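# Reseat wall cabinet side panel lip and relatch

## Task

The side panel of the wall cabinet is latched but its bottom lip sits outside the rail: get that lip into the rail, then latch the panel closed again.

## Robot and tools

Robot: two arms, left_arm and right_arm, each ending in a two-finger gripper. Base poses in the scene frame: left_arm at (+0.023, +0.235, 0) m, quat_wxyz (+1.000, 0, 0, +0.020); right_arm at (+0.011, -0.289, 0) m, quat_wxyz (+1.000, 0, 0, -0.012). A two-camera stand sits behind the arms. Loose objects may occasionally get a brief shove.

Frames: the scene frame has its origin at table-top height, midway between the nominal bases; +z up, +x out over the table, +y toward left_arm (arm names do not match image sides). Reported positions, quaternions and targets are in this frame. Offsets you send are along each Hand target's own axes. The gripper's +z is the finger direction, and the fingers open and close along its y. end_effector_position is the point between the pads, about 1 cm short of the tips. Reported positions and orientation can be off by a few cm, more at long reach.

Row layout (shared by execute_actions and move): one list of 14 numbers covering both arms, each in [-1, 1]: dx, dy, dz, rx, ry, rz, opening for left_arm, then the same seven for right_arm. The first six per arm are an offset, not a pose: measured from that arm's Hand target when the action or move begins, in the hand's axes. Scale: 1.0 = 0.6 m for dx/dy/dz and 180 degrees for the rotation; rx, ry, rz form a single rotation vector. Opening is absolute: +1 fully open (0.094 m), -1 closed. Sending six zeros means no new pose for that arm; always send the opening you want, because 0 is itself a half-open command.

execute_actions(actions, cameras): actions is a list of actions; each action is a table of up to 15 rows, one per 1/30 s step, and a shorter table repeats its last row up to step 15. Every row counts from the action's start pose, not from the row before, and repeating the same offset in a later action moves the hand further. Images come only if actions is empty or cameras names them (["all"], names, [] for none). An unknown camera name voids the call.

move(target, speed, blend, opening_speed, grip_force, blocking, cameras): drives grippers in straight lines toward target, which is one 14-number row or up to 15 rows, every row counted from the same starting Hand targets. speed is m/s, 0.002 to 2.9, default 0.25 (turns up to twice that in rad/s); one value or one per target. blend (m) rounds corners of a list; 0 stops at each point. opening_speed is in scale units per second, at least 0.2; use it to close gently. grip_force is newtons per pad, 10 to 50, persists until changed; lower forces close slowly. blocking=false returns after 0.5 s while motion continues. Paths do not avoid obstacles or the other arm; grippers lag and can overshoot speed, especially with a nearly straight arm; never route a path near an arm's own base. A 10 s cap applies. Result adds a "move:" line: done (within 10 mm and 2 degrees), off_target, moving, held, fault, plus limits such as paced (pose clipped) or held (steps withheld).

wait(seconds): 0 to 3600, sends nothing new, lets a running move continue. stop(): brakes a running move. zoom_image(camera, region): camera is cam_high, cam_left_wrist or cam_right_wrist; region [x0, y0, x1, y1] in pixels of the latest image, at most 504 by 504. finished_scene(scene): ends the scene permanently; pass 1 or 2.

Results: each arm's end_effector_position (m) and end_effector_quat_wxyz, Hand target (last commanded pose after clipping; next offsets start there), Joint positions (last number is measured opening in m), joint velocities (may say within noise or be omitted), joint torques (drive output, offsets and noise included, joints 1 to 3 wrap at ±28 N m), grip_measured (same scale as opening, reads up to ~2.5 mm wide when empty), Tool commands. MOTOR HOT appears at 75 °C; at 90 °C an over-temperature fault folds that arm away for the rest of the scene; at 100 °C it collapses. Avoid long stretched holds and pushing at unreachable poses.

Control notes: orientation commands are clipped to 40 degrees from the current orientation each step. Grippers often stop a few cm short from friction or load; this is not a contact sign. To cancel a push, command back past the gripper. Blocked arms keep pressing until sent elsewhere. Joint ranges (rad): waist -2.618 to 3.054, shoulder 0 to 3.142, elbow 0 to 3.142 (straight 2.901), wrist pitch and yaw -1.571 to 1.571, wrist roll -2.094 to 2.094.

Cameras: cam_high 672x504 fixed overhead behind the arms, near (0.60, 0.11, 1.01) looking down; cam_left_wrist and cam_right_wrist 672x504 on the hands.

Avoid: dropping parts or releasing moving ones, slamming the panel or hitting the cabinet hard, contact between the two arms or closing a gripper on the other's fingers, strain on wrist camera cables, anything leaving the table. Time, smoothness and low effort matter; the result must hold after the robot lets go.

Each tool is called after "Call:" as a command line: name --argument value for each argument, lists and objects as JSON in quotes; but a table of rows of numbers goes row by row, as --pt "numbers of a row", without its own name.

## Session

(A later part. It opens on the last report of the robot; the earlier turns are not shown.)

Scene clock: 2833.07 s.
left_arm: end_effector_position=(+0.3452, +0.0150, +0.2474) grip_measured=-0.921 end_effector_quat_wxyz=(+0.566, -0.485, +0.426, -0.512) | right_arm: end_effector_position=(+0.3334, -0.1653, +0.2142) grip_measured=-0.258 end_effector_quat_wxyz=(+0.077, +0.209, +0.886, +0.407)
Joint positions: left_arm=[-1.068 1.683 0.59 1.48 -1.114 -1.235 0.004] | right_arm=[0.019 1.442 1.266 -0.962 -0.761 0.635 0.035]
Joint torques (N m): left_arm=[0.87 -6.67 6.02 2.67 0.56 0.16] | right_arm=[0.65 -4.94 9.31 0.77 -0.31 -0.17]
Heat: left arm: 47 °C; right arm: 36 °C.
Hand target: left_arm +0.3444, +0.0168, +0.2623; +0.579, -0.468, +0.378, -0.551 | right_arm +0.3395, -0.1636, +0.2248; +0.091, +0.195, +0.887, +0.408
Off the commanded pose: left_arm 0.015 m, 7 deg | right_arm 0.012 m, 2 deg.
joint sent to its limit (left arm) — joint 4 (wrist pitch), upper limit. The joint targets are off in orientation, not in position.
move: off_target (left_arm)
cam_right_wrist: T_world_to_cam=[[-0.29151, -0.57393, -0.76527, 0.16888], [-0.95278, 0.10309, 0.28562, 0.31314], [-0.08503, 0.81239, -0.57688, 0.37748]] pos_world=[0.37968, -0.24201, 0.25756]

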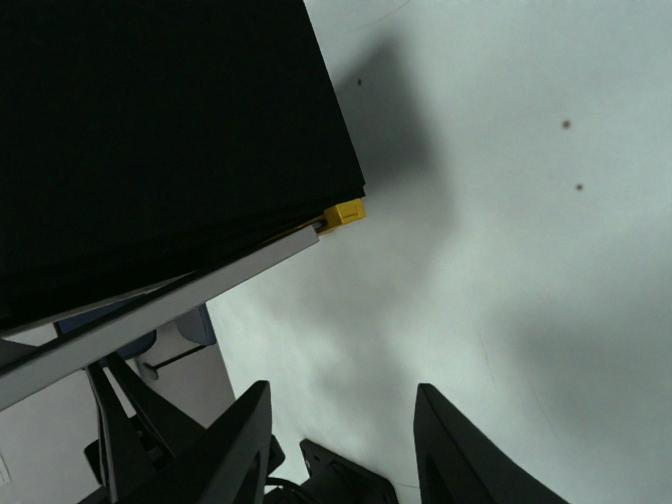

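Call:
move --pt "-0.0005 0.0071 0.0006 0 0 0 -1.0 0 0 0 0 0 0 -0.255" --speed 0.03 --cameras '["cam_right_wrist"]'

Call:
zoom_image --camera "cam_right_wrist" --region '[270, 180, 370, 255]'

Scene clock: 2855.70 s.
left_arm: end_effector_position=(+0.3466, +0.0157, +0.2452) grip_measured=-0.921 end_effector_quat_wxyz=(+0.566, -0.487, +0.425, -0.512) | right_arm: end_effector_position=(+0.3334, -0.1653, +0.2142) grip_measured=-0.258 end_effector_quat_wxyz=(+0.077, +0.209, +0.886, +0.407)
Joint positions: left_arm=[-1.064 1.69 0.59 1.48 -1.114 -1.245 0.004] | right_arm=[0.019 1.442 1.266 -0.962 -0.761 0.635 0.035]
Joint torques (N m): left_arm=[0.94 -6.31 5.76 2.66 0.6 0.15] | right_arm=[0.66 -4.92 9.29 0.77 -0.31 -0.16]
Heat: left arm: 47 °C; right arm: 37 °C.
Hand target: left_arm +0.3459, +0.0170, +0.2583; +0.579, -0.468, +0.378, -0.551 | right_arm +0.3395, -0.1636, +0.2248; +0.091, +0.195, +0.887, +0.408
Off the commanded pose: left_arm 0.013 m, 7 deg | right_arm 0.012 m, 2 deg.
joint sent to its limit (left arm) — joint 4 (wrist pitch), upper limit. The joint targets are off in orientation, not in position.
move: off_target (left_arm)
cam_right_wrist: T_world_to_cam=[[-0.29151, -0.57393, -0.76527, 0.16888], [-0.95278, 0.10309, 0.28562, 0.31314], [-0.08503, 0.81239, -0.57688, 0.37748]] pos_world=[0.37968, -0.24201, 0.25756]

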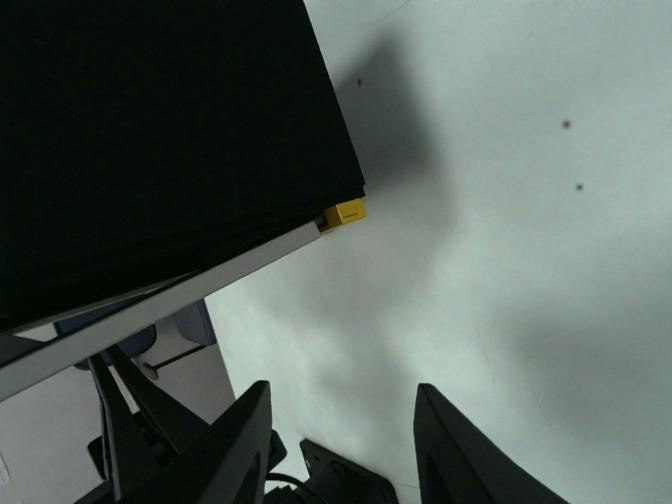

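Scaled by 5.040 from the camera's image (finer frame: 960x720).

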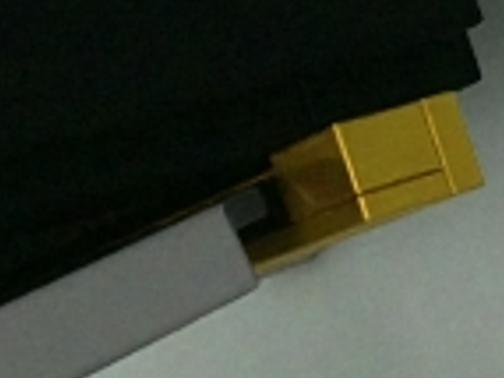

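Call:
move --pt "-0.0007 0.008 -0.0023 0 0 0 -1.0 0 0 0 0 0 0 -0.255" --speed 0.03 --cameras '["cam_right_wrist"]'

Call:
zoom_image --camera "cam_right_wrist" --region '[270, 180, 370, 255]'

Scene clock: 2872.57 s.
left_arm: end_effector_position=(+0.3467, +0.0159, +0.2400) grip_measured=-0.921 end_effector_quat_wxyz=(+0.564, -0.488, +0.428, -0.511) | right_arm: end_effector_position=(+0.3334, -0.1653, +0.2142) grip_measured=-0.258 end_effector_quat_wxyz=(+0.077, +0.209, +0.886, +0.407)
Joint positions: left_arm=[-1.063 1.698 0.582 1.48 -1.114 -1.258 0.004] | right_arm=[0.019 1.442 1.266 -0.962 -0.761 0.635 0.035]
Joint torques (N m): left_arm=[0.87 -6.37 5.78 2.69 0.58 0.19] | right_arm=[0.66 -4.93 9.29 0.77 -0.31 -0.16]
Heat: left arm: 47 °C; right arm: 37 °C.
Hand target: left_arm +0.3460, +0.0171, +0.2532; +0.579, -0.468, +0.378, -0.551 | right_arm +0.3395, -0.1636, +0.2248; +0.091, +0.195, +0.887, +0.408
Off the commanded pose: left_arm 0.013 m, 8 deg | right_arm 0.012 m, 2 deg.
joint sent to its limit (left arm) — joint 4 (wrist pitch), upper limit. The joint targets are off in orientation, not in position.
move: off_target (left_arm)
cam_right_wrist: T_world_to_cam=[[-0.29151, -0.57393, -0.76527, 0.16888], [-0.95278, 0.10309, 0.28562, 0.31314], [-0.08503, 0.81239, -0.57688, 0.37748]] pos_world=[0.37968, -0.24201, 0.25756]

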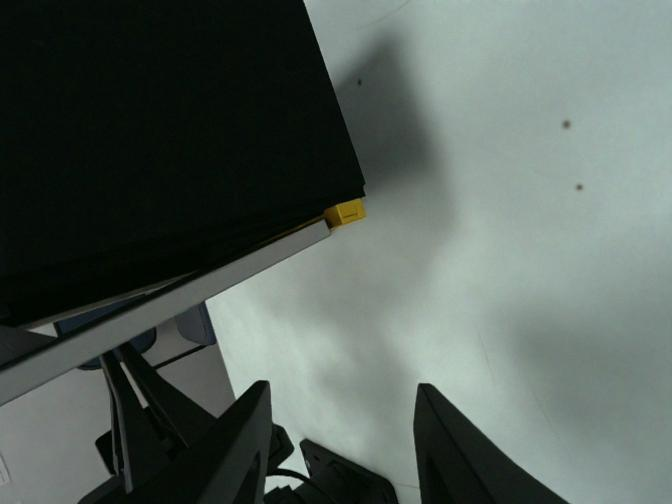

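Scaled by 5.040 from the camera's image (finer frame: 960x720).

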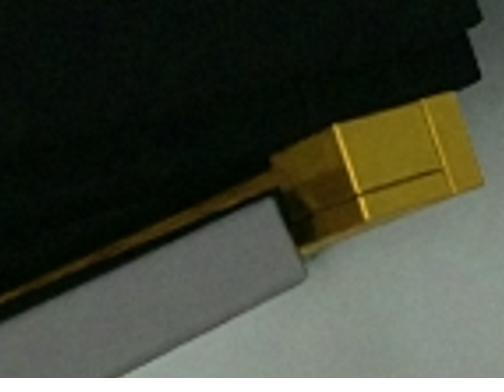

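Call:
move --pt "-0.0004 0.0048 -0.0014 0 0 0 -1.0 0 0 0 0 0 0 -0.255" --speed 0.03 --cameras '["cam_right_wrist"]'

Call:
zoom_image --camera "cam_right_wrist" --region '[270, 180, 370, 255]'

Scene clock: 2887.93 s.
left_arm: end_effector_position=(+0.3464, +0.0164, +0.2378) grip_measured=-0.921 end_effector_quat_wxyz=(+0.563, -0.489, +0.429, -0.511) | right_arm: end_effector_position=(+0.3334, -0.1653, +0.2142) grip_measured=-0.258 end_effector_quat_wxyz=(+0.077, +0.209, +0.886, +0.407)
Joint positions: left_arm=[-1.063 1.7 0.576 1.48 -1.113 -1.266 0.004] | right_arm=[0.019 1.442 1.266 -0.962 -0.761 0.635 0.035]
Joint torques (N m): left_arm=[0.85 -5.97 5.93 2.7 0.53 0.16] | right_arm=[0.66 -4.93 9.29 0.77 -0.31 -0.17]
Heat: left arm: 48 °C; right arm: 37 °C.
Hand target: left_arm +0.3459, +0.0171, +0.2501; +0.579, -0.468, +0.378, -0.550 | right_arm +0.3395, -0.1636, +0.2248; +0.091, +0.195, +0.887, +0.408
Off the commanded pose: left_arm 0.012 m, 8 deg | right_arm 0.012 m, 2 deg.
joint sent to its limit (left arm) — joint 4 (wrist pitch), upper limit. The joint targets are off in orientation, not in position.
move: off_target (left_arm)
cam_right_wrist: T_world_to_cam=[[-0.29151, -0.57393, -0.76527, 0.16888], [-0.95278, 0.10309, 0.28562, 0.31314], [-0.08503, 0.81239, -0.57688, 0.37748]] pos_world=[0.37968, -0.24201, 0.25756]

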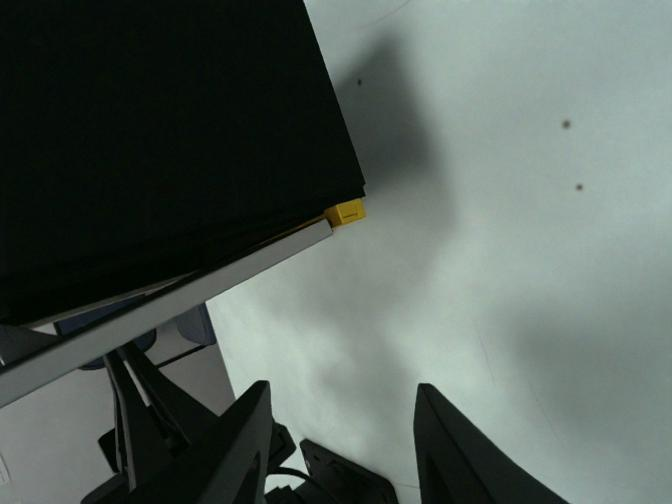

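Scaled by 5.040 from the camera's image (finer frame: 960x720).

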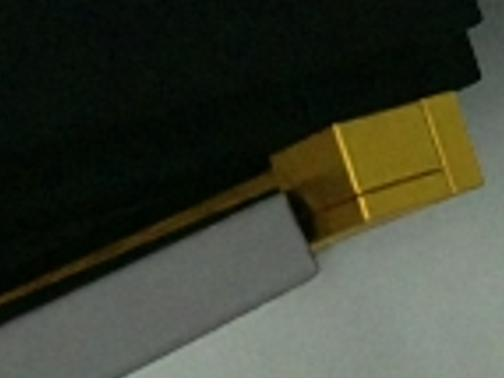

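Call:
move --pt "-0.0004 0.0048 -0.0014 0 0 0 -1.0 0 0 0 0 0 0 -0.255" --speed 0.03

Scene clock: 2907.37 s.
left_arm: end_effector_position=(+0.3464, +0.0164, +0.2377) grip_measured=-0.921 end_effector_quat_wxyz=(+0.562, -0.490, +0.428, -0.512) | right_arm: end_effector_position=(+0.3334, -0.1653, +0.2142) grip_measured=-0.258 end_effector_quat_wxyz=(+0.077, +0.209, +0.886, +0.407)
Joint positions: left_arm=[-1.063 1.7 0.576 1.481 -1.113 -1.269 0.004] | right_arm=[0.019 1.442 1.266 -0.962 -0.761 0.635 0.035]
Joint torques (N m): left_arm=[0.8 -5.57 5.52 2.68 0.54 0.11] | right_arm=[0.65 -4.93 9.29 0.77 -0.31 -0.17]
Heat: left arm: 48 °C; right arm: 37 °C.
Hand target: left_arm +0.3459, +0.0172, +0.2472; +0.579, -0.468, +0.378, -0.551 | right_arm +0.3395, -0.1636, +0.2248; +0.091, +0.195, +0.887, +0.408
Off the commanded pose: left_arm 0.009 m, 8 deg | right_arm 0.012 m, 2 deg.
joint sent to its limit (left arm) — joint 4 (wrist pitch), upper limit. The joint targets are off in orientation, not in position.
move: off_target (left_arm)

Call:
move --pt "0 0 0 0 0 0 -1.0 0.015 -0.0851 0.0801 -0.2222 0.0107 -0.0039 -0.255" --speed 0.15 --cameras '["cam_right_wrist", "cam_high"]'

Call:
zoom_image --camera "cam_right_wrist" --region '[240, 180, 430, 320]'

Scene clock: 2928.87 s.
left_arm: end_effector_position=(+0.3464, +0.0164, +0.2377) grip_measured=-0.921 end_effector_quat_wxyz=(+0.562, -0.490, +0.428, -0.512) | right_arm: end_effector_position=(+0.3339, -0.1565, +0.1588) grip_measured=-0.258 end_effector_quat_wxyz=(+0.135, +0.138, +0.699, +0.689)
Joint positions: left_arm=[-1.063 1.7 0.576 1.481 -1.113 -1.269 0.004] | right_arm=[-0.113 1.7 0.442 1.198 -1.318 1.514 0.035]
Joint torques (N m): left_arm=[0.85 -5.61 5.46 2.69 0.54 0.12] | right_arm=[-0.01 -4.94 2.63 1.42 0.05 -0.09]
Heat: left arm: 48 °C; right arm: 37 °C.
Hand target: left_arm +0.3459, +0.0172, +0.2472; +0.579, -0.468, +0.378, -0.551 | right_arm +0.3328, -0.1569, +0.1548; +0.140, +0.140, +0.697, +0.689
Off the commanded pose: left_arm 0.010 m, 8 deg | right_arm 0.004 m, 1 deg.
joint sent to its limit (left arm) — joint 4 (wrist pitch), upper limit. The joint targets are off in orientation, not in position.
move: done
cam_right_wrist: T_world_to_cam=[[0.01111, -0.00096, -0.99994, 0.15761], [-0.99943, -0.03185, -0.01108, 0.37005], [-0.03184, 0.99949, -0.00131, 0.25859]] pos_world=[0.37632, -0.24652, 0.16204]
Images, in order (width x height): cam_high 672x504, cam_right_wrist 672x504.

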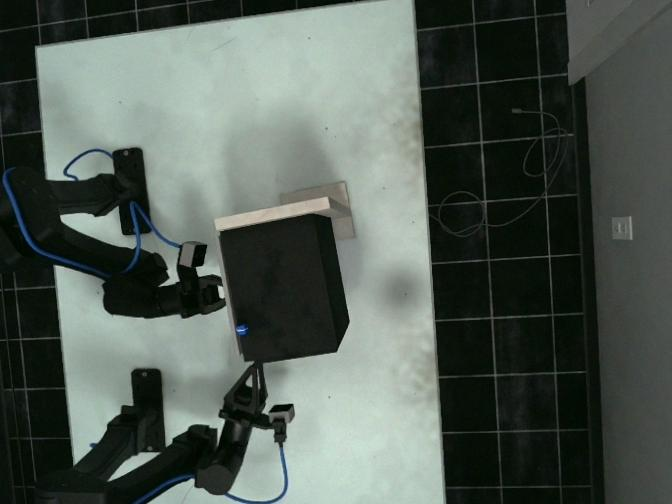

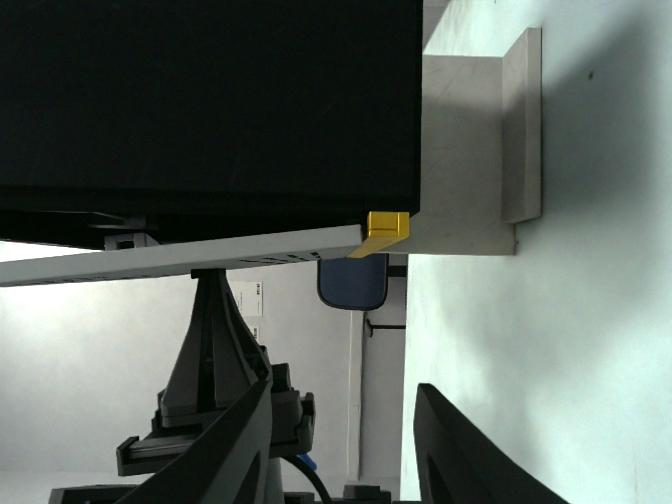

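Scaled by 2.653 from the camera's image (finer frame: 960x720).

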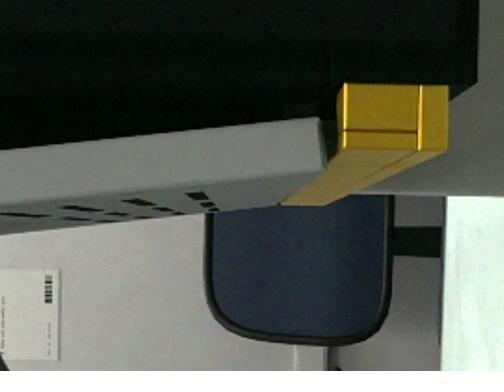

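Call:
move --pt "0.0004 -0.0026 0.015 -0.05 0 0 -1.0 0 0 0 0 0 0 -0.255" --speed 0.03 --cameras '["cam_right_wrist", "cam_high"]'

Call:
zoom_image --camera "cam_right_wrist" --region '[240, 180, 430, 320]'

Scene clock: 2981.20 s.
left_arm: end_effector_position=(+0.3512, +0.0168, +0.2384) grip_measured=-0.921 end_effector_quat_wxyz=(+0.546, -0.504, +0.436, -0.508) | right_arm: end_effector_position=(+0.3339, -0.1565, +0.1589) grip_measured=-0.258 end_effector_quat_wxyz=(+0.135, +0.138, +0.699, +0.689)
Joint positions: left_arm=[-1.049 1.635 0.593 1.292 -1.105 -1.382 0.004] | right_arm=[-0.113 1.7 0.442 1.198 -1.318 1.515 0.035]
Joint torques (N m): left_arm=[0.9 -8.5 8.55 1.59 0.14 -0.18] | right_arm=[-0.01 -5.16 2.7 1.37 0.04 -0.12]
Heat: left arm: 48 °C; right arm: 35 °C.
Hand target: left_arm +0.3541, +0.0181, +0.2513; +0.540, -0.512, +0.420, -0.519 | right_arm +0.3327, -0.1569, +0.1550; +0.139, +0.141, +0.699, +0.687
Off the commanded pose: left_arm 0.013 m, 3 deg | right_arm 0.004 m, 1 deg.
move: off_target (left_arm)
cam_right_wrist: T_world_to_cam=[[0.01121, -0.00086, -0.99994, 0.1577], [-0.99943, -0.03185, -0.01118, 0.37006], [-0.03184, 0.99949, -0.00121, 0.25857]] pos_world=[0.37632, -0.24652, 0.16214]
Images, in order (width x height): cam_high 672x504, cam_right_wrist 672x504.

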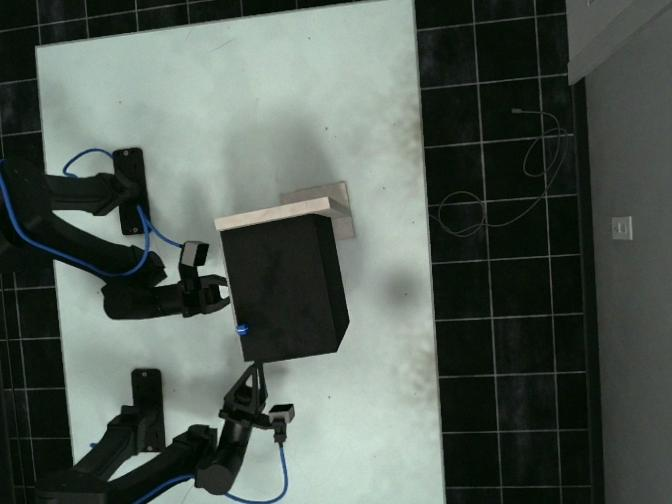

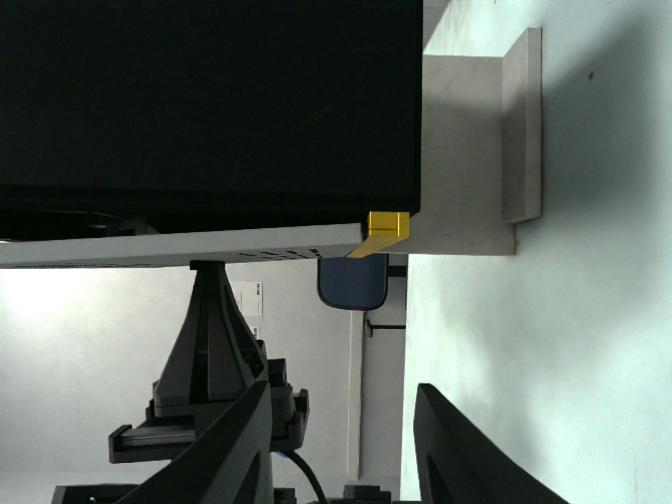

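Scaled by 2.653 from the camera's image (finer frame: 960x720).

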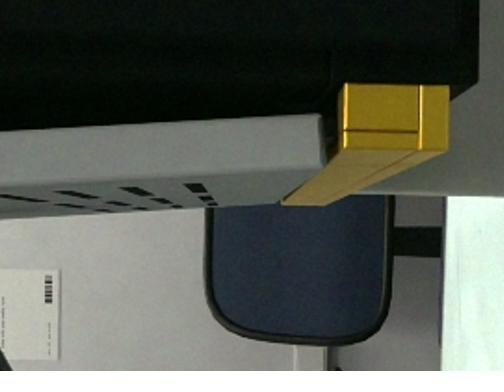

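Call:
move --pt "0 0 0 0 0 0.0058 -1.0 -0.0146 0.1338 -0.0318 0 0 0 -0.255" --speed 0.12 --cameras '["cam_right_wrist"]'

Call:
zoom_image --camera "cam_right_wrist" --region '[50, 170, 290, 310]'

Call:
zoom_image --camera "cam_right_wrist" --region '[400, 170, 560, 270]'

Scene clock: 2999.77 s.
left_arm: end_effector_position=(+0.3513, +0.0168, +0.2383) grip_measured=-0.921 end_effector_quat_wxyz=(+0.546, -0.504, +0.437, -0.508) | right_arm: end_effector_position=(+0.3319, -0.1747, +0.2167) grip_measured=-0.258 end_effector_quat_wxyz=(+0.114, +0.169, +0.695, +0.689)
Joint positions: left_arm=[-1.049 1.635 0.593 1.291 -1.105 -1.382 0.004] | right_arm=[-0.183 1.431 0.551 0.759 -1.372 1.527 0.035]
Joint torques (N m): left_arm=[0.98 -8.58 8.61 1.59 0.15 0.03] | right_arm=[-0.57 -6.95 8.29 1.19 -0.18 -0.23]
Heat: left arm: 44 °C; right arm: 35 °C.
Hand target: left_arm +0.3541, +0.0180, +0.2512; +0.545, -0.508, +0.425, -0.514 | right_arm +0.3338, -0.1767, +0.2354; +0.139, +0.141, +0.699, +0.687
Off the commanded pose: left_arm 0.013 m, 2 deg | right_arm 0.019 m, 4 deg.
move: off_target (left_arm, right_arm)
cam_right_wrist: T_world_to_cam=[[-0.05997, 0.01964, -0.99801, 0.2422], [-0.99807, -0.01743, 0.05963, 0.35497], [-0.01623, 0.99965, 0.02065, 0.26687]] pos_world=[0.37314, -0.26535, 0.21504]

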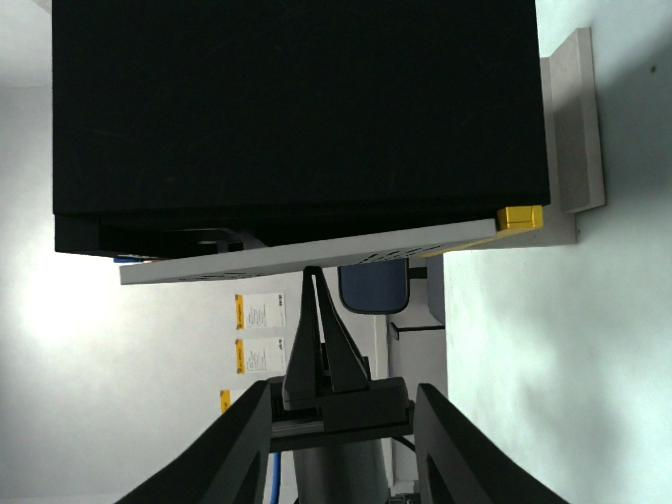

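Scaled by 2.100 from the camera's image (finer frame: 960x720).

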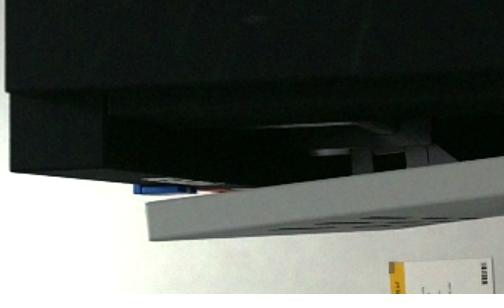

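Scaled by 3.150 from the camera's image (finer frame: 960x720).

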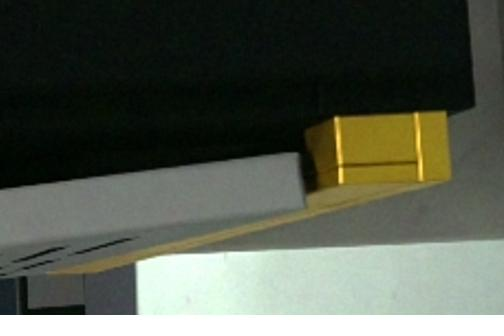

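Call:
move --pt "0.0004 -0.0024 0.0134 -0.025 0 0 -1.0 0 0 0 0 0 0 -0.255" --speed 0.03 --cameras '["cam_right_wrist"]'

Call:
zoom_image --camera "cam_right_wrist" --region '[50, 170, 290, 310]'

Call:
zoom_image --camera "cam_right_wrist" --region '[400, 170, 560, 270]'

Scene clock: 3024.50 s.
left_arm: end_effector_position=(+0.3589, +0.0177, +0.2404) grip_measured=-0.921 end_effector_quat_wxyz=(+0.529, -0.524, +0.457, -0.488) | right_arm: end_effector_position=(+0.3319, -0.1747, +0.2166) grip_measured=-0.258 end_effector_quat_wxyz=(+0.114, +0.170, +0.695, +0.689)
Joint positions: left_arm=[-1.028 1.546 0.651 0.97 -1.097 -1.532 0.004] | right_arm=[-0.183 1.431 0.551 0.758 -1.372 1.527 0.035]
Joint torques (N m): left_arm=[1.03 -8.31 9.37 1.64 0.1 -0.08] | right_arm=[-0.53 -7.02 7.98 1.21 -0.18 -0.18]
Heat: left arm: 42 °C; right arm: 38 °C.
Hand target: left_arm +0.3619, +0.0188, +0.2537; +0.525, -0.529, +0.445, -0.497 | right_arm +0.3334, -0.1765, +0.2352; +0.140, +0.141, +0.697, +0.689 (not the last commanded pose)
Off the commanded pose: left_arm 0.014 m, 2 deg | right_arm 0.019 m, 4 deg.
move: off_target (left_arm)
cam_right_wrist: T_world_to_cam=[[-0.06037, 0.01963, -0.99798, 0.24224], [-0.99804, -0.01744, 0.06003, 0.35488], [-0.01622, 0.99965, 0.02065, 0.26687]] pos_world=[0.37314, -0.26535, 0.21494]

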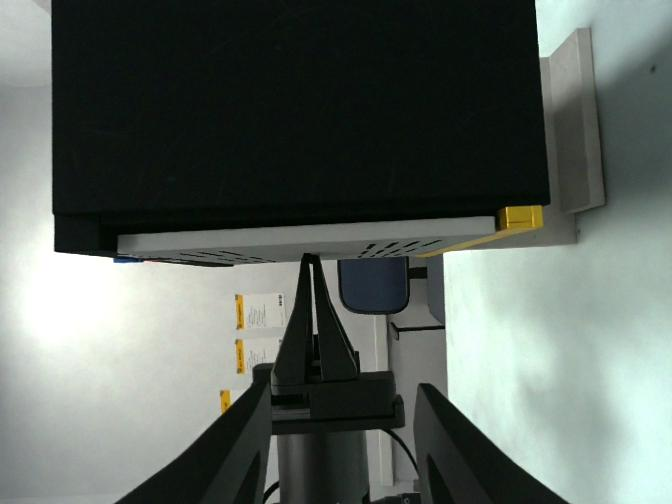

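Scaled by 2.100 from the camera's image (finer frame: 960x720).

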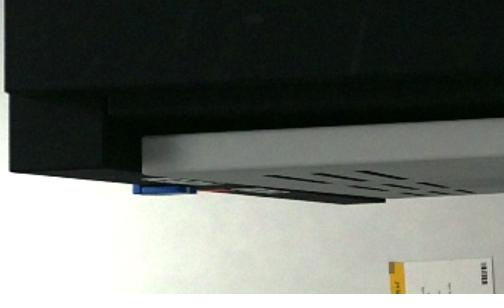

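Scaled by 3.150 from the camera's image (finer frame: 960x720).

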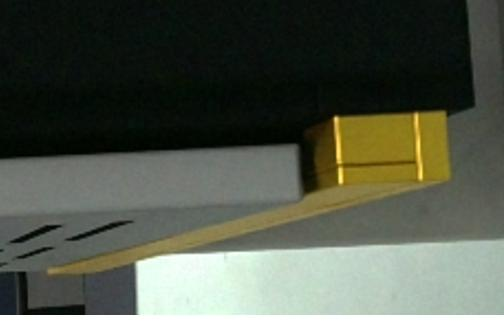

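Call:
move --pt "0.0001 -0.0014 0.0067 -0.0137 -0.0028 0.0031 -1.0 0 0 0 0 0 0 -0.255" --speed 0.03 --cameras '["cam_right_wrist"]'

Call:
zoom_image --camera "cam_right_wrist" --region '[50, 170, 290, 310]'

Call:
zoom_image --camera "cam_right_wrist" --region '[400, 170, 560, 270]'

Scene clock: 3070.67 s.
left_arm: end_effector_position=(+0.3608, +0.0172, +0.2407) grip_measured=-0.921 end_effector_quat_wxyz=(+0.519, -0.534, +0.467, -0.476) | right_arm: end_effector_position=(+0.3319, -0.1747, +0.2166) grip_measured=-0.258 end_effector_quat_wxyz=(+0.114, +0.170, +0.695, +0.689)
Joint positions: left_arm=[-1.025 1.512 0.689 0.806 -1.096 -1.609 0.004] | right_arm=[-0.183 1.431 0.551 0.758 -1.372 1.527 0.035]
Joint torques (N m): left_arm=[1.59 -7.86 10.26 1.65 0.06 -0.06] | right_arm=[-0.51 -7.02 8.01 1.21 -0.17 -0.18]
Heat: left arm: 41 °C; right arm: 39 °C.
Hand target: left_arm +0.3658, +0.0192, +0.2546; +0.517, -0.540, +0.456, -0.483 | right_arm +0.3334, -0.1765, +0.2352; +0.140, +0.141, +0.697, +0.689
Off the commanded pose: left_arm 0.015 m, 2 deg | right_arm 0.019 m, 4 deg.
move: off_target (left_arm)
cam_right_wrist: T_world_to_cam=[[-0.06037, 0.01963, -0.99798, 0.24224], [-0.99804, -0.01744, 0.06003, 0.35488], [-0.01622, 0.99965, 0.02065, 0.26687]] pos_world=[0.37314, -0.26535, 0.21494]

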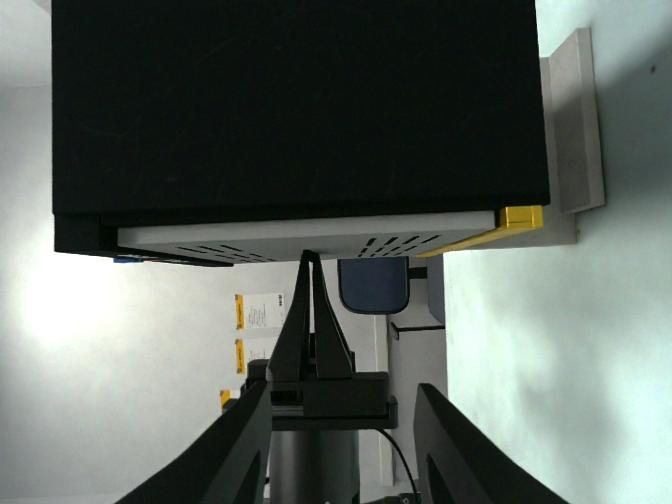

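Scaled by 2.100 from the camera's image (finer frame: 960x720).

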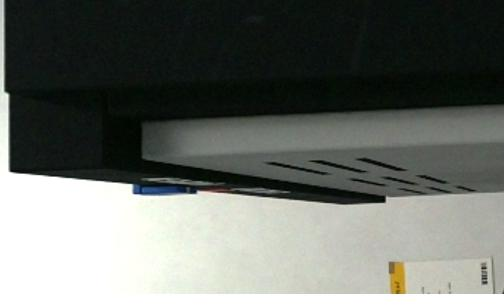

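Scaled by 3.150 from the camera's image (finer frame: 960x720).

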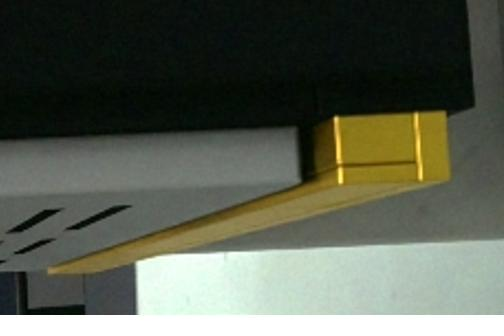

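Call:
move --pt "0 -0.0066 0.0034 -0.0111 0 0 -1.0 0 0 0 0 0 0 -0.255" --speed 0.03 --cameras '["cam_right_wrist"]'

Call:
zoom_image --camera "cam_right_wrist" --region '[50, 170, 290, 310]'

Call:
zoom_image --camera "cam_right_wrist" --region '[400, 170, 560, 270]'

Scene clock: 3115.43 s.
left_arm: end_effector_position=(+0.3610, +0.0171, +0.2413) grip_measured=-0.921 end_effector_quat_wxyz=(+0.511, -0.544, +0.477, -0.464) | right_arm: end_effector_position=(+0.3319, -0.1747, +0.2166) grip_measured=-0.258 end_effector_quat_wxyz=(+0.114, +0.170, +0.695, +0.689)
Joint positions: left_arm=[-1.025 1.483 0.726 0.653 -1.096 -1.681 0.004] | right_arm=[-0.183 1.431 0.551 0.758 -1.372 1.527 0.035]
Joint torques (N m): left_arm=[2.29 -7.95 10.93 1.72 0.12 0.01] | right_arm=[-0.51 -7.04 8.01 1.21 -0.18 -0.18]
Heat: left arm: 38 °C; right arm: 39 °C.
Hand target: left_arm +0.3678, +0.0197, +0.2586; +0.508, -0.549, +0.464, -0.475 | right_arm +0.3334, -0.1765, +0.2352; +0.140, +0.141, +0.697, +0.689
Off the commanded pose: left_arm 0.019 m, 2 deg | right_arm 0.019 m, 4 deg.
move: off_target (left_arm)
cam_right_wrist: T_world_to_cam=[[-0.06037, 0.01963, -0.99798, 0.24224], [-0.99804, -0.01744, 0.06003, 0.35488], [-0.01622, 0.99965, 0.02065, 0.26687]] pos_world=[0.37314, -0.26535, 0.21494]

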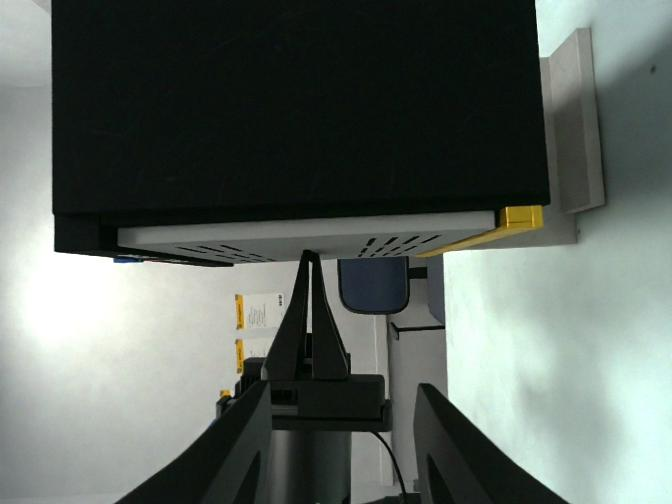

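Scaled by 2.100 from the camera's image (finer frame: 960x720).

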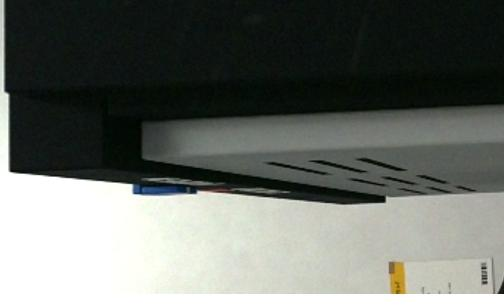

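Scaled by 3.150 from the camera's image (finer frame: 960x720).

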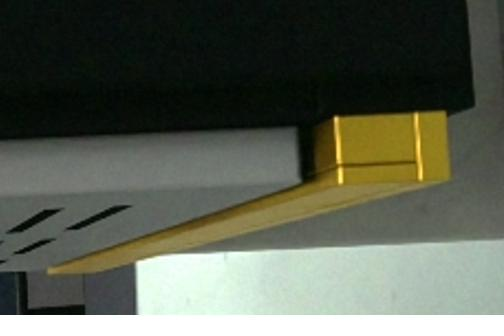

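Call:
wait --seconds 0.5 --cameras '["cam_high", "cam_left_wrist", "cam_right_wrist"]'

Call:
zoom_image --camera "cam_high" --region '[190, 220, 290, 380]'

Scene clock: 3147.13 s.
left_arm: end_effector_position=(+0.3609, +0.0171, +0.2412) grip_measured=-0.921 end_effector_quat_wxyz=(+0.511, -0.544, +0.477, -0.464) | right_arm: end_effector_position=(+0.3319, -0.1747, +0.2166) grip_measured=-0.258 end_effector_quat_wxyz=(+0.114, +0.170, +0.695, +0.689)
Joint positions: left_arm=[-1.025 1.483 0.726 0.653 -1.096 -1.681 0.004] | right_arm=[-0.183 1.431 0.551 0.758 -1.372 1.527 0.035]
Joint torques (N m): left_arm=[2.29 -7.99 10.81 1.72 0.1 0] | right_arm=[-0.53 -7.04 8.01 1.21 -0.18 -0.18]
Heat: left arm: 39 °C; right arm: 39 °C.
Hand target: left_arm +0.3678, +0.0197, +0.2586; +0.508, -0.549, +0.464, -0.475 | right_arm +0.3334, -0.1765, +0.2352; +0.140, +0.141, +0.697, +0.689
Tool commands: left_gripper/opening=-1.0 right_gripper/opening=-0.255
Off the commanded pose: left_arm 0.019 m, 2 deg | right_arm 0.019 m, 4 deg.
wait: 0.50 s; at rest from the start
cam_left_wrist: T_world_to_cam=[[0.0371, 0.02076, 0.9991, -0.25318], [-0.28227, -0.95885, 0.0304, 0.15131], [0.95862, -0.28314, -0.02971, -0.24482]] pos_world=[0.28679, 0.08102, 0.24108]
cam_right_wrist: T_world_to_cam=[[-0.06037, 0.01963, -0.99798, 0.24224], [-0.99804, -0.01744, 0.06003, 0.35488], [-0.01622, 0.99965, 0.02065, 0.26687]] pos_world=[0.37314, -0.26535, 0.21494]

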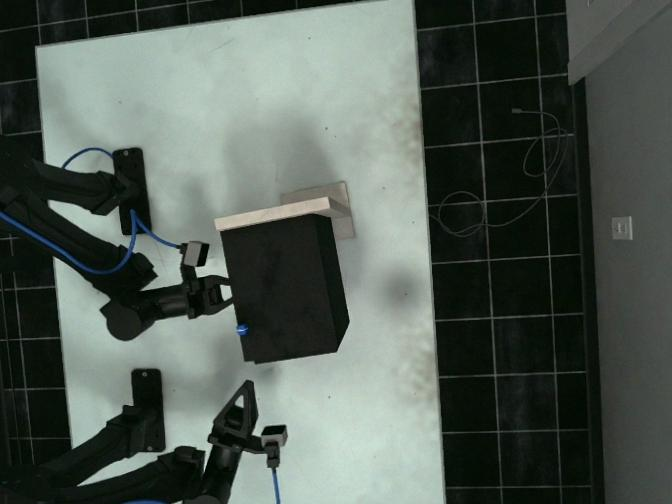

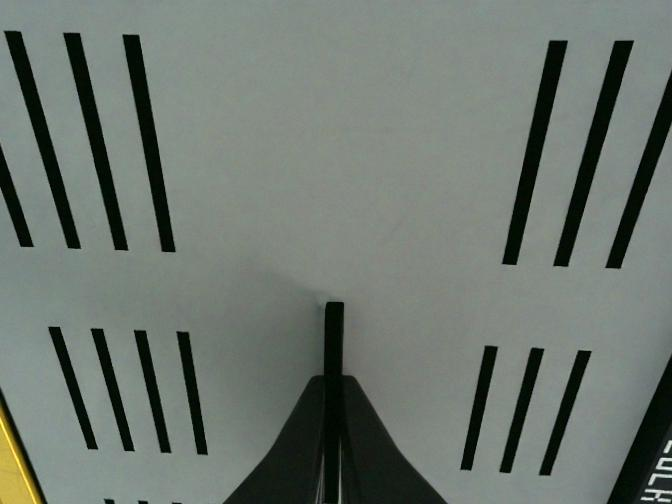

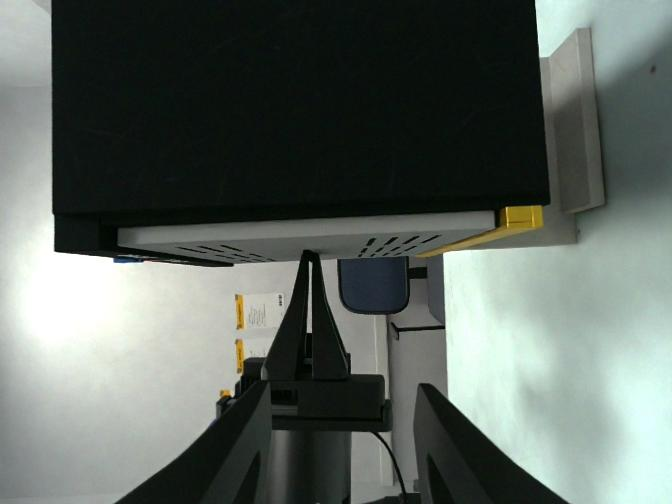

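Scaled by 3.150 from the camera's image (finer frame: 960x720).

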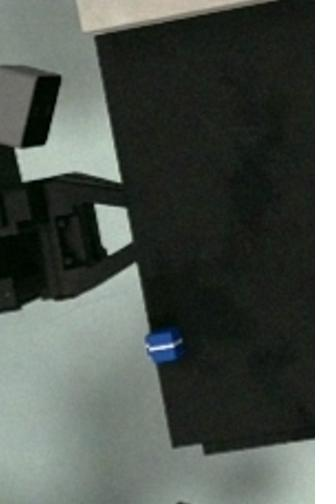

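Call:
zoom_image --camera "cam_left_wrist" --region '[560, 300, 672, 504]'

Call:
zoom_image --camera "cam_left_wrist" --region '[0, 300, 120, 504]'

Scaled by 2.471 from the camera's image (finer frame: 960x720).

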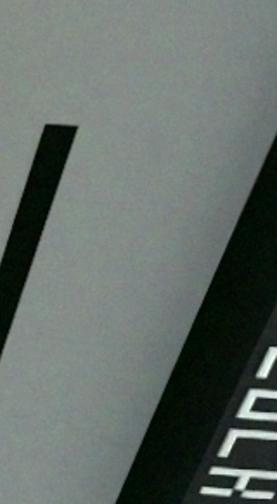

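Scaled by 2.471 from the camera's image (finer frame: 960x720).

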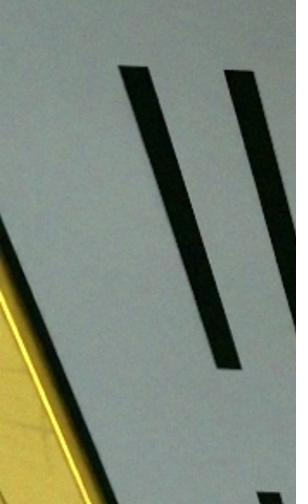

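Call:
move --pt "0 0.0002 -0.005 0 0 0 -1.0 0.0424 0.0742 -0.0432 0 0 0 -0.255" --pt "0 0.0002 -0.005 0 0 0 -1.0 0.0724 0.2589 0.0686 0.3823 -0.0903 -0.3204 -0.255" --speed 0.2 --blend 0.03 --cameras '["cam_high", "cam_right_wrist"]'

Scene clock: 3237.97 s.
left_arm: end_effector_position=(+0.3608, +0.0174, +0.2413) grip_measured=-0.921 end_effector_quat_wxyz=(+0.510, -0.544, +0.477, -0.464) | right_arm: end_effector_position=(+0.3087, -0.1197, +0.3806) grip_measured=-0.258 end_effector_quat_wxyz=(+0.411, -0.059, +0.909, +0.026)
Joint positions: left_arm=[-1.025 1.481 0.726 0.649 -1.096 -1.683 0.004] | right_arm=[0.769 1.457 1.96 -1.327 0.45 0.439 0.035]
Joint torques (N m): left_arm=[1.4 -8.27 10.58 1.73 0.03 0] | right_arm=[0.69 -3.86 7.65 1.24 0.38 0.02]
Heat: left arm: 40 °C; right arm: 39 °C.
Hand target: left_arm +0.3649, +0.0193, +0.2586; +0.508, -0.549, +0.464, -0.475 | right_arm +0.3099, -0.1200, +0.3902; +0.422, -0.053, +0.905, +0.025
Off the commanded pose: left_arm 0.018 m, 2 deg | right_arm 0.010 m, 1 deg.
move: off_target (left_arm); blend cut to 0.0287 m at target 1
cam_right_wrist: T_world_to_cam=[[0.14978, -0.98872, -0.00212, -0.16115], [-0.89992, -0.13544, -0.41449, 0.45897], [0.40953, 0.06399, -0.91005, 0.31885]] pos_world=[0.3066, -0.11757, 0.48007]

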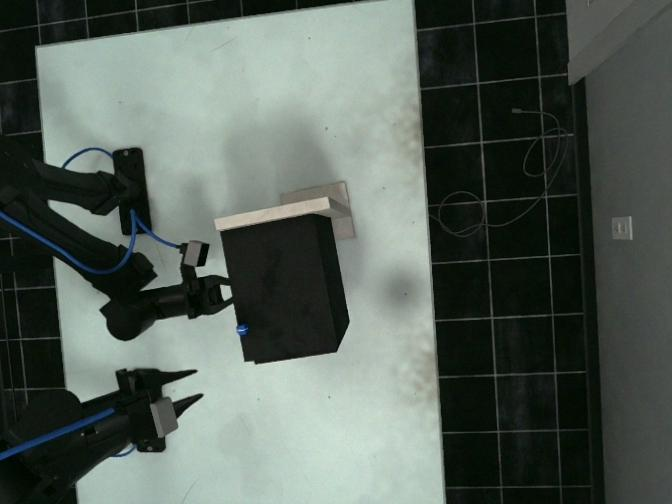

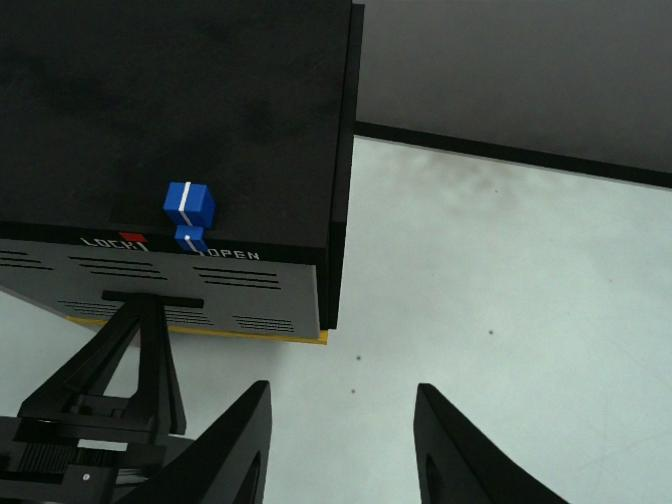

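Call:
zoom_image --camera "cam_right_wrist" --region '[40, 170, 350, 360]'

Scaled by 1.626 from the camera's image (finer frame: 960x720).

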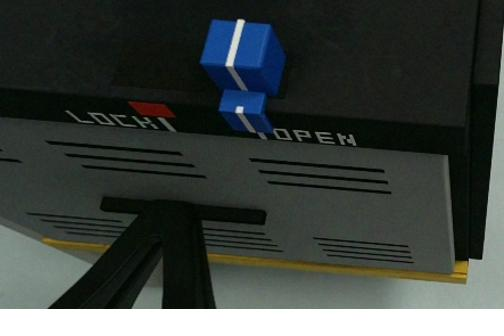

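Call:
move --pt "0 0 0 0 0 0 -1.0 -0.0309 0.093 0.0667 0 0 0 -0.255" --speed 0.12 --cameras '["cam_right_wrist"]'

Scene clock: 3262.57 s.
left_arm: end_effector_position=(+0.3608, +0.0174, +0.2413) grip_measured=-0.921 end_effector_quat_wxyz=(+0.510, -0.544, +0.477, -0.464) | right_arm: end_effector_position=(+0.3425, -0.0609, +0.3672) grip_measured=-0.258 end_effector_quat_wxyz=(+0.406, -0.063, +0.911, +0.021)
Joint positions: left_arm=[-1.025 1.481 0.726 0.649 -1.096 -1.683 0.004] | right_arm=[0.839 1.687 2.137 -1.315 0.496 0.491 0.035]
Joint torques (N m): left_arm=[1.42 -8.31 10.52 1.72 0 0.01] | right_arm=[0.54 -6.23 7.84 1.29 0.37 0.1]
Heat: left arm: 40 °C; right arm: 39 °C.
Hand target: left_arm +0.3649, +0.0193, +0.2586; +0.508, -0.549, +0.464, -0.475 | right_arm +0.3456, -0.0597, +0.3786; +0.422, -0.053, +0.905, +0.025
Off the commanded pose: left_arm 0.018 m, 2 deg | right_arm 0.012 m, 2 deg.
move: off_target (right_arm)
cam_right_wrist: T_world_to_cam=[[0.15444, -0.98795, 0.01021, -0.11412], [-0.9031, -0.14536, -0.40408, 0.48842], [0.40069, 0.05319, -0.91467, 0.29325]] pos_world=[0.34121, -0.05734, 0.46675]

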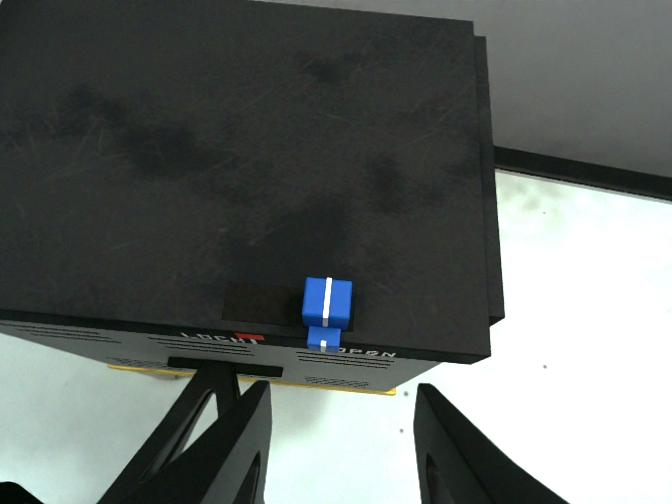

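Call:
move --pt "0 0 0 0 0 0 -1.0 -0.0096 0.0093 0.0688 0 0 0 -0.255" --speed 0.06 --cameras '["cam_right_wrist"]'

Call:
zoom_image --camera "cam_right_wrist" --region '[180, 320, 480, 480]'

Scene clock: 3283.60 s.
left_arm: end_effector_position=(+0.3608, +0.0174, +0.2413) grip_measured=-0.921 end_effector_quat_wxyz=(+0.510, -0.544, +0.477, -0.464) | right_arm: end_effector_position=(+0.3750, -0.0518, +0.3635) grip_measured=-0.258 end_effector_quat_wxyz=(+0.425, -0.053, +0.903, +0.028)
Joint positions: left_arm=[-1.025 1.481 0.726 0.649 -1.096 -1.683 0.004] | right_arm=[0.793 1.74 2.137 -1.2 0.482 0.455 0.035]
Joint torques (N m): left_arm=[1.35 -8.31 10.59 1.71 0.02 0.01] | right_arm=[-0.55 -6.98 3.97 1.46 0.13 -0.05]
Heat: left arm: 40 °C; right arm: 38 °C.
Hand target: left_arm +0.3649, +0.0193, +0.2586; +0.508, -0.549, +0.464, -0.475 | right_arm +0.3800, -0.0499, +0.3566; +0.422, -0.053, +0.905, +0.025
Off the commanded pose: left_arm 0.018 m, 2 deg | right_arm 0.009 m, 1 deg.
move: done
cam_right_wrist: T_world_to_cam=[[0.1406, -0.99003, -0.00802, -0.09849], [-0.88819, -0.12255, -0.44284, 0.52735], [0.43744, 0.06939, -0.89657, 0.25668]] pos_world=[0.36995, -0.05069, 0.46287]

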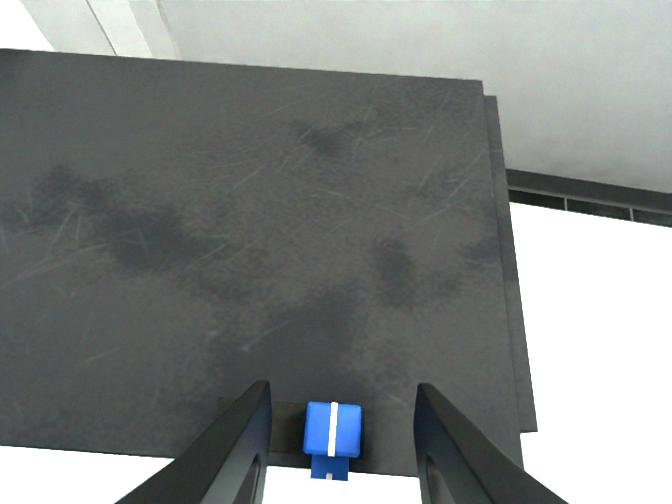

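Scaled by 1.680 from the camera's image (finer frame: 960x720).

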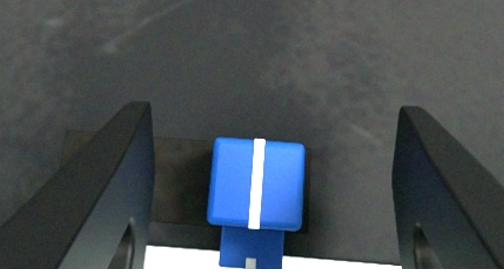

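Call:
move --pt "0 0 0 0 0 0 -1.0 0.0144 0.0036 0.0192 0 0 0 -0.255" --speed 0.04 --cameras '["cam_right_wrist"]'

Scene clock: 3309.33 s.
left_arm: end_effector_position=(+0.3608, +0.0174, +0.2413) grip_measured=-0.921 end_effector_quat_wxyz=(+0.510, -0.544, +0.477, -0.464) | right_arm: end_effector_position=(+0.3837, -0.0432, +0.3452) grip_measured=-0.258 end_effector_quat_wxyz=(+0.424, -0.053, +0.903, +0.028)
Joint positions: left_arm=[-1.025 1.481 0.726 0.649 -1.096 -1.683 0.004] | right_arm=[0.793 1.74 2.05 -1.115 0.481 0.455 0.035]
Joint torques (N m): left_arm=[1.46 -8.29 10.67 1.72 0.01 0.02] | right_arm=[-0.59 -8.83 3.71 1.32 0.13 -0.07]
Heat: left arm: 40 °C; right arm: 36 °C.
Hand target: left_arm +0.3649, +0.0193, +0.2586; +0.508, -0.549, +0.464, -0.475 | right_arm +0.3830, -0.0474, +0.3426; +0.422, -0.053, +0.905, +0.025
Off the commanded pose: left_arm 0.018 m, 2 deg | right_arm 0.005 m, 0 deg.
move: done
cam_right_wrist: T_world_to_cam=[[0.14157, -0.9899, -0.00791, -0.09175], [-0.88851, -0.12354, -0.44191, 0.52774], [0.43647, 0.06959, -0.89702, 0.23654]] pos_world=[0.37865, -0.04209, 0.44467]

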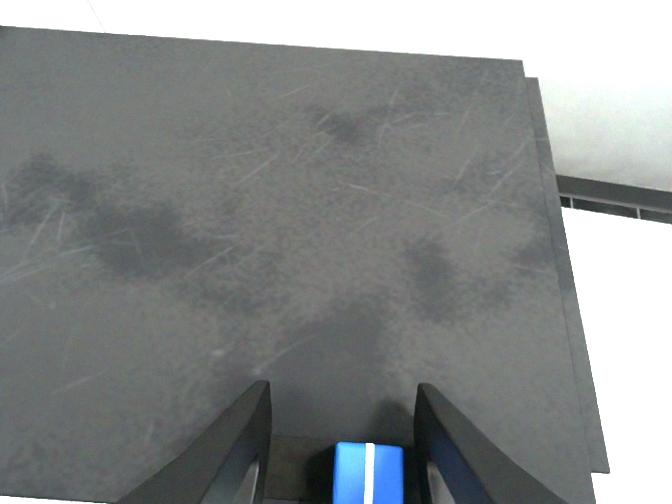

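Call:
move --pt "0 0 0 0 0 0 -1.0 0.0036 -0.0106 -0.0095 0 0 0 -0.255" --speed 0.04 --cameras '["cam_right_wrist"]'

Scene clock: 3330.33 s.
left_arm: end_effector_position=(+0.3608, +0.0174, +0.2413) grip_measured=-0.921 end_effector_quat_wxyz=(+0.510, -0.544, +0.477, -0.464) | right_arm: end_effector_position=(+0.3834, -0.0451, +0.3448) grip_measured=-0.258 end_effector_quat_wxyz=(+0.427, -0.052, +0.902, +0.029)
Joint positions: left_arm=[-1.025 1.481 0.726 0.649 -1.096 -1.683 0.004] | right_arm=[0.79 1.725 2.026 -1.097 0.481 0.453 0.035]
Joint torques (N m): left_arm=[1.43 -8.34 10.58 1.73 0.02 0.01] | right_arm=[-0.81 -10 3.58 1.16 0.1 -0.09]
Heat: left arm: 40 °C; right arm: 36 °C.
Hand target: left_arm +0.3649, +0.0193, +0.2586; +0.508, -0.549, +0.464, -0.475 | right_arm +0.3780, -0.0543, +0.3445; +0.422, -0.054, +0.905, +0.025
Off the commanded pose: left_arm 0.018 m, 2 deg | right_arm 0.011 m, 1 deg.
move: off_target (right_arm)
cam_right_wrist: T_world_to_cam=[[0.14, -0.99009, -0.01105, -0.09185], [-0.88634, -0.12034, -0.44713, 0.52821], [0.44137, 0.07239, -0.8944, 0.2338]] pos_world=[0.37784, -0.0443, 0.44427]

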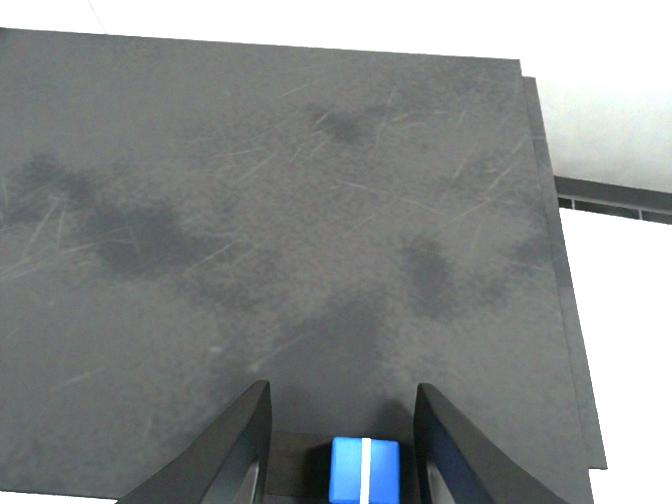

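Call:
move --pt "0 0 0 0 0 0 -1.0 -0.0077 0 -0.0064 0 0 0 -0.255" --speed 0.04 --cameras '["cam_right_wrist"]'

Scene clock: 3338.90 s.
left_arm: end_effector_position=(+0.3608, +0.0174, +0.2413) grip_measured=-0.921 end_effector_quat_wxyz=(+0.510, -0.544, +0.477, -0.464) | right_arm: end_effector_position=(+0.3834, -0.0451, +0.3447) grip_measured=-0.258 end_effector_quat_wxyz=(+0.427, -0.052, +0.902, +0.029)
Joint positions: left_arm=[-1.025 1.481 0.726 0.649 -1.096 -1.683 0.004] | right_arm=[0.79 1.725 2.026 -1.097 0.481 0.453 0.035]
Joint torques (N m): left_arm=[1.39 -8.35 10.51 1.72 0 0] | right_arm=[-0.81 -8.91 6.98 0.89 0.11 -0.11]
Heat: left arm: 40 °C; right arm: 36 °C.
Hand target: left_arm +0.3649, +0.0193, +0.2586; +0.508, -0.549, +0.464, -0.475 | right_arm +0.3780, -0.0542, +0.3504; +0.422, -0.054, +0.905, +0.025
Off the commanded pose: left_arm 0.018 m, 2 deg | right_arm 0.012 m, 1 deg.
move: off_target (right_arm)
cam_right_wrist: T_world_to_cam=[[0.14045, -0.99003, -0.01019, -0.0923], [-0.88638, -0.12115, -0.44683, 0.52798], [0.44114, 0.07179, -0.89456, 0.23374]] pos_world=[0.37784, -0.04419, 0.44407]

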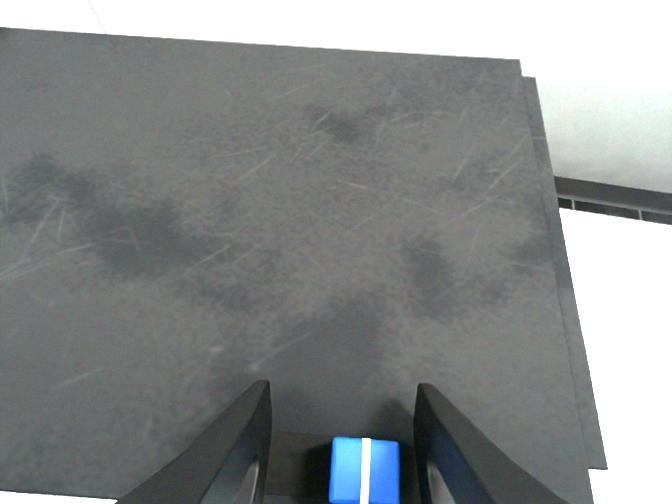

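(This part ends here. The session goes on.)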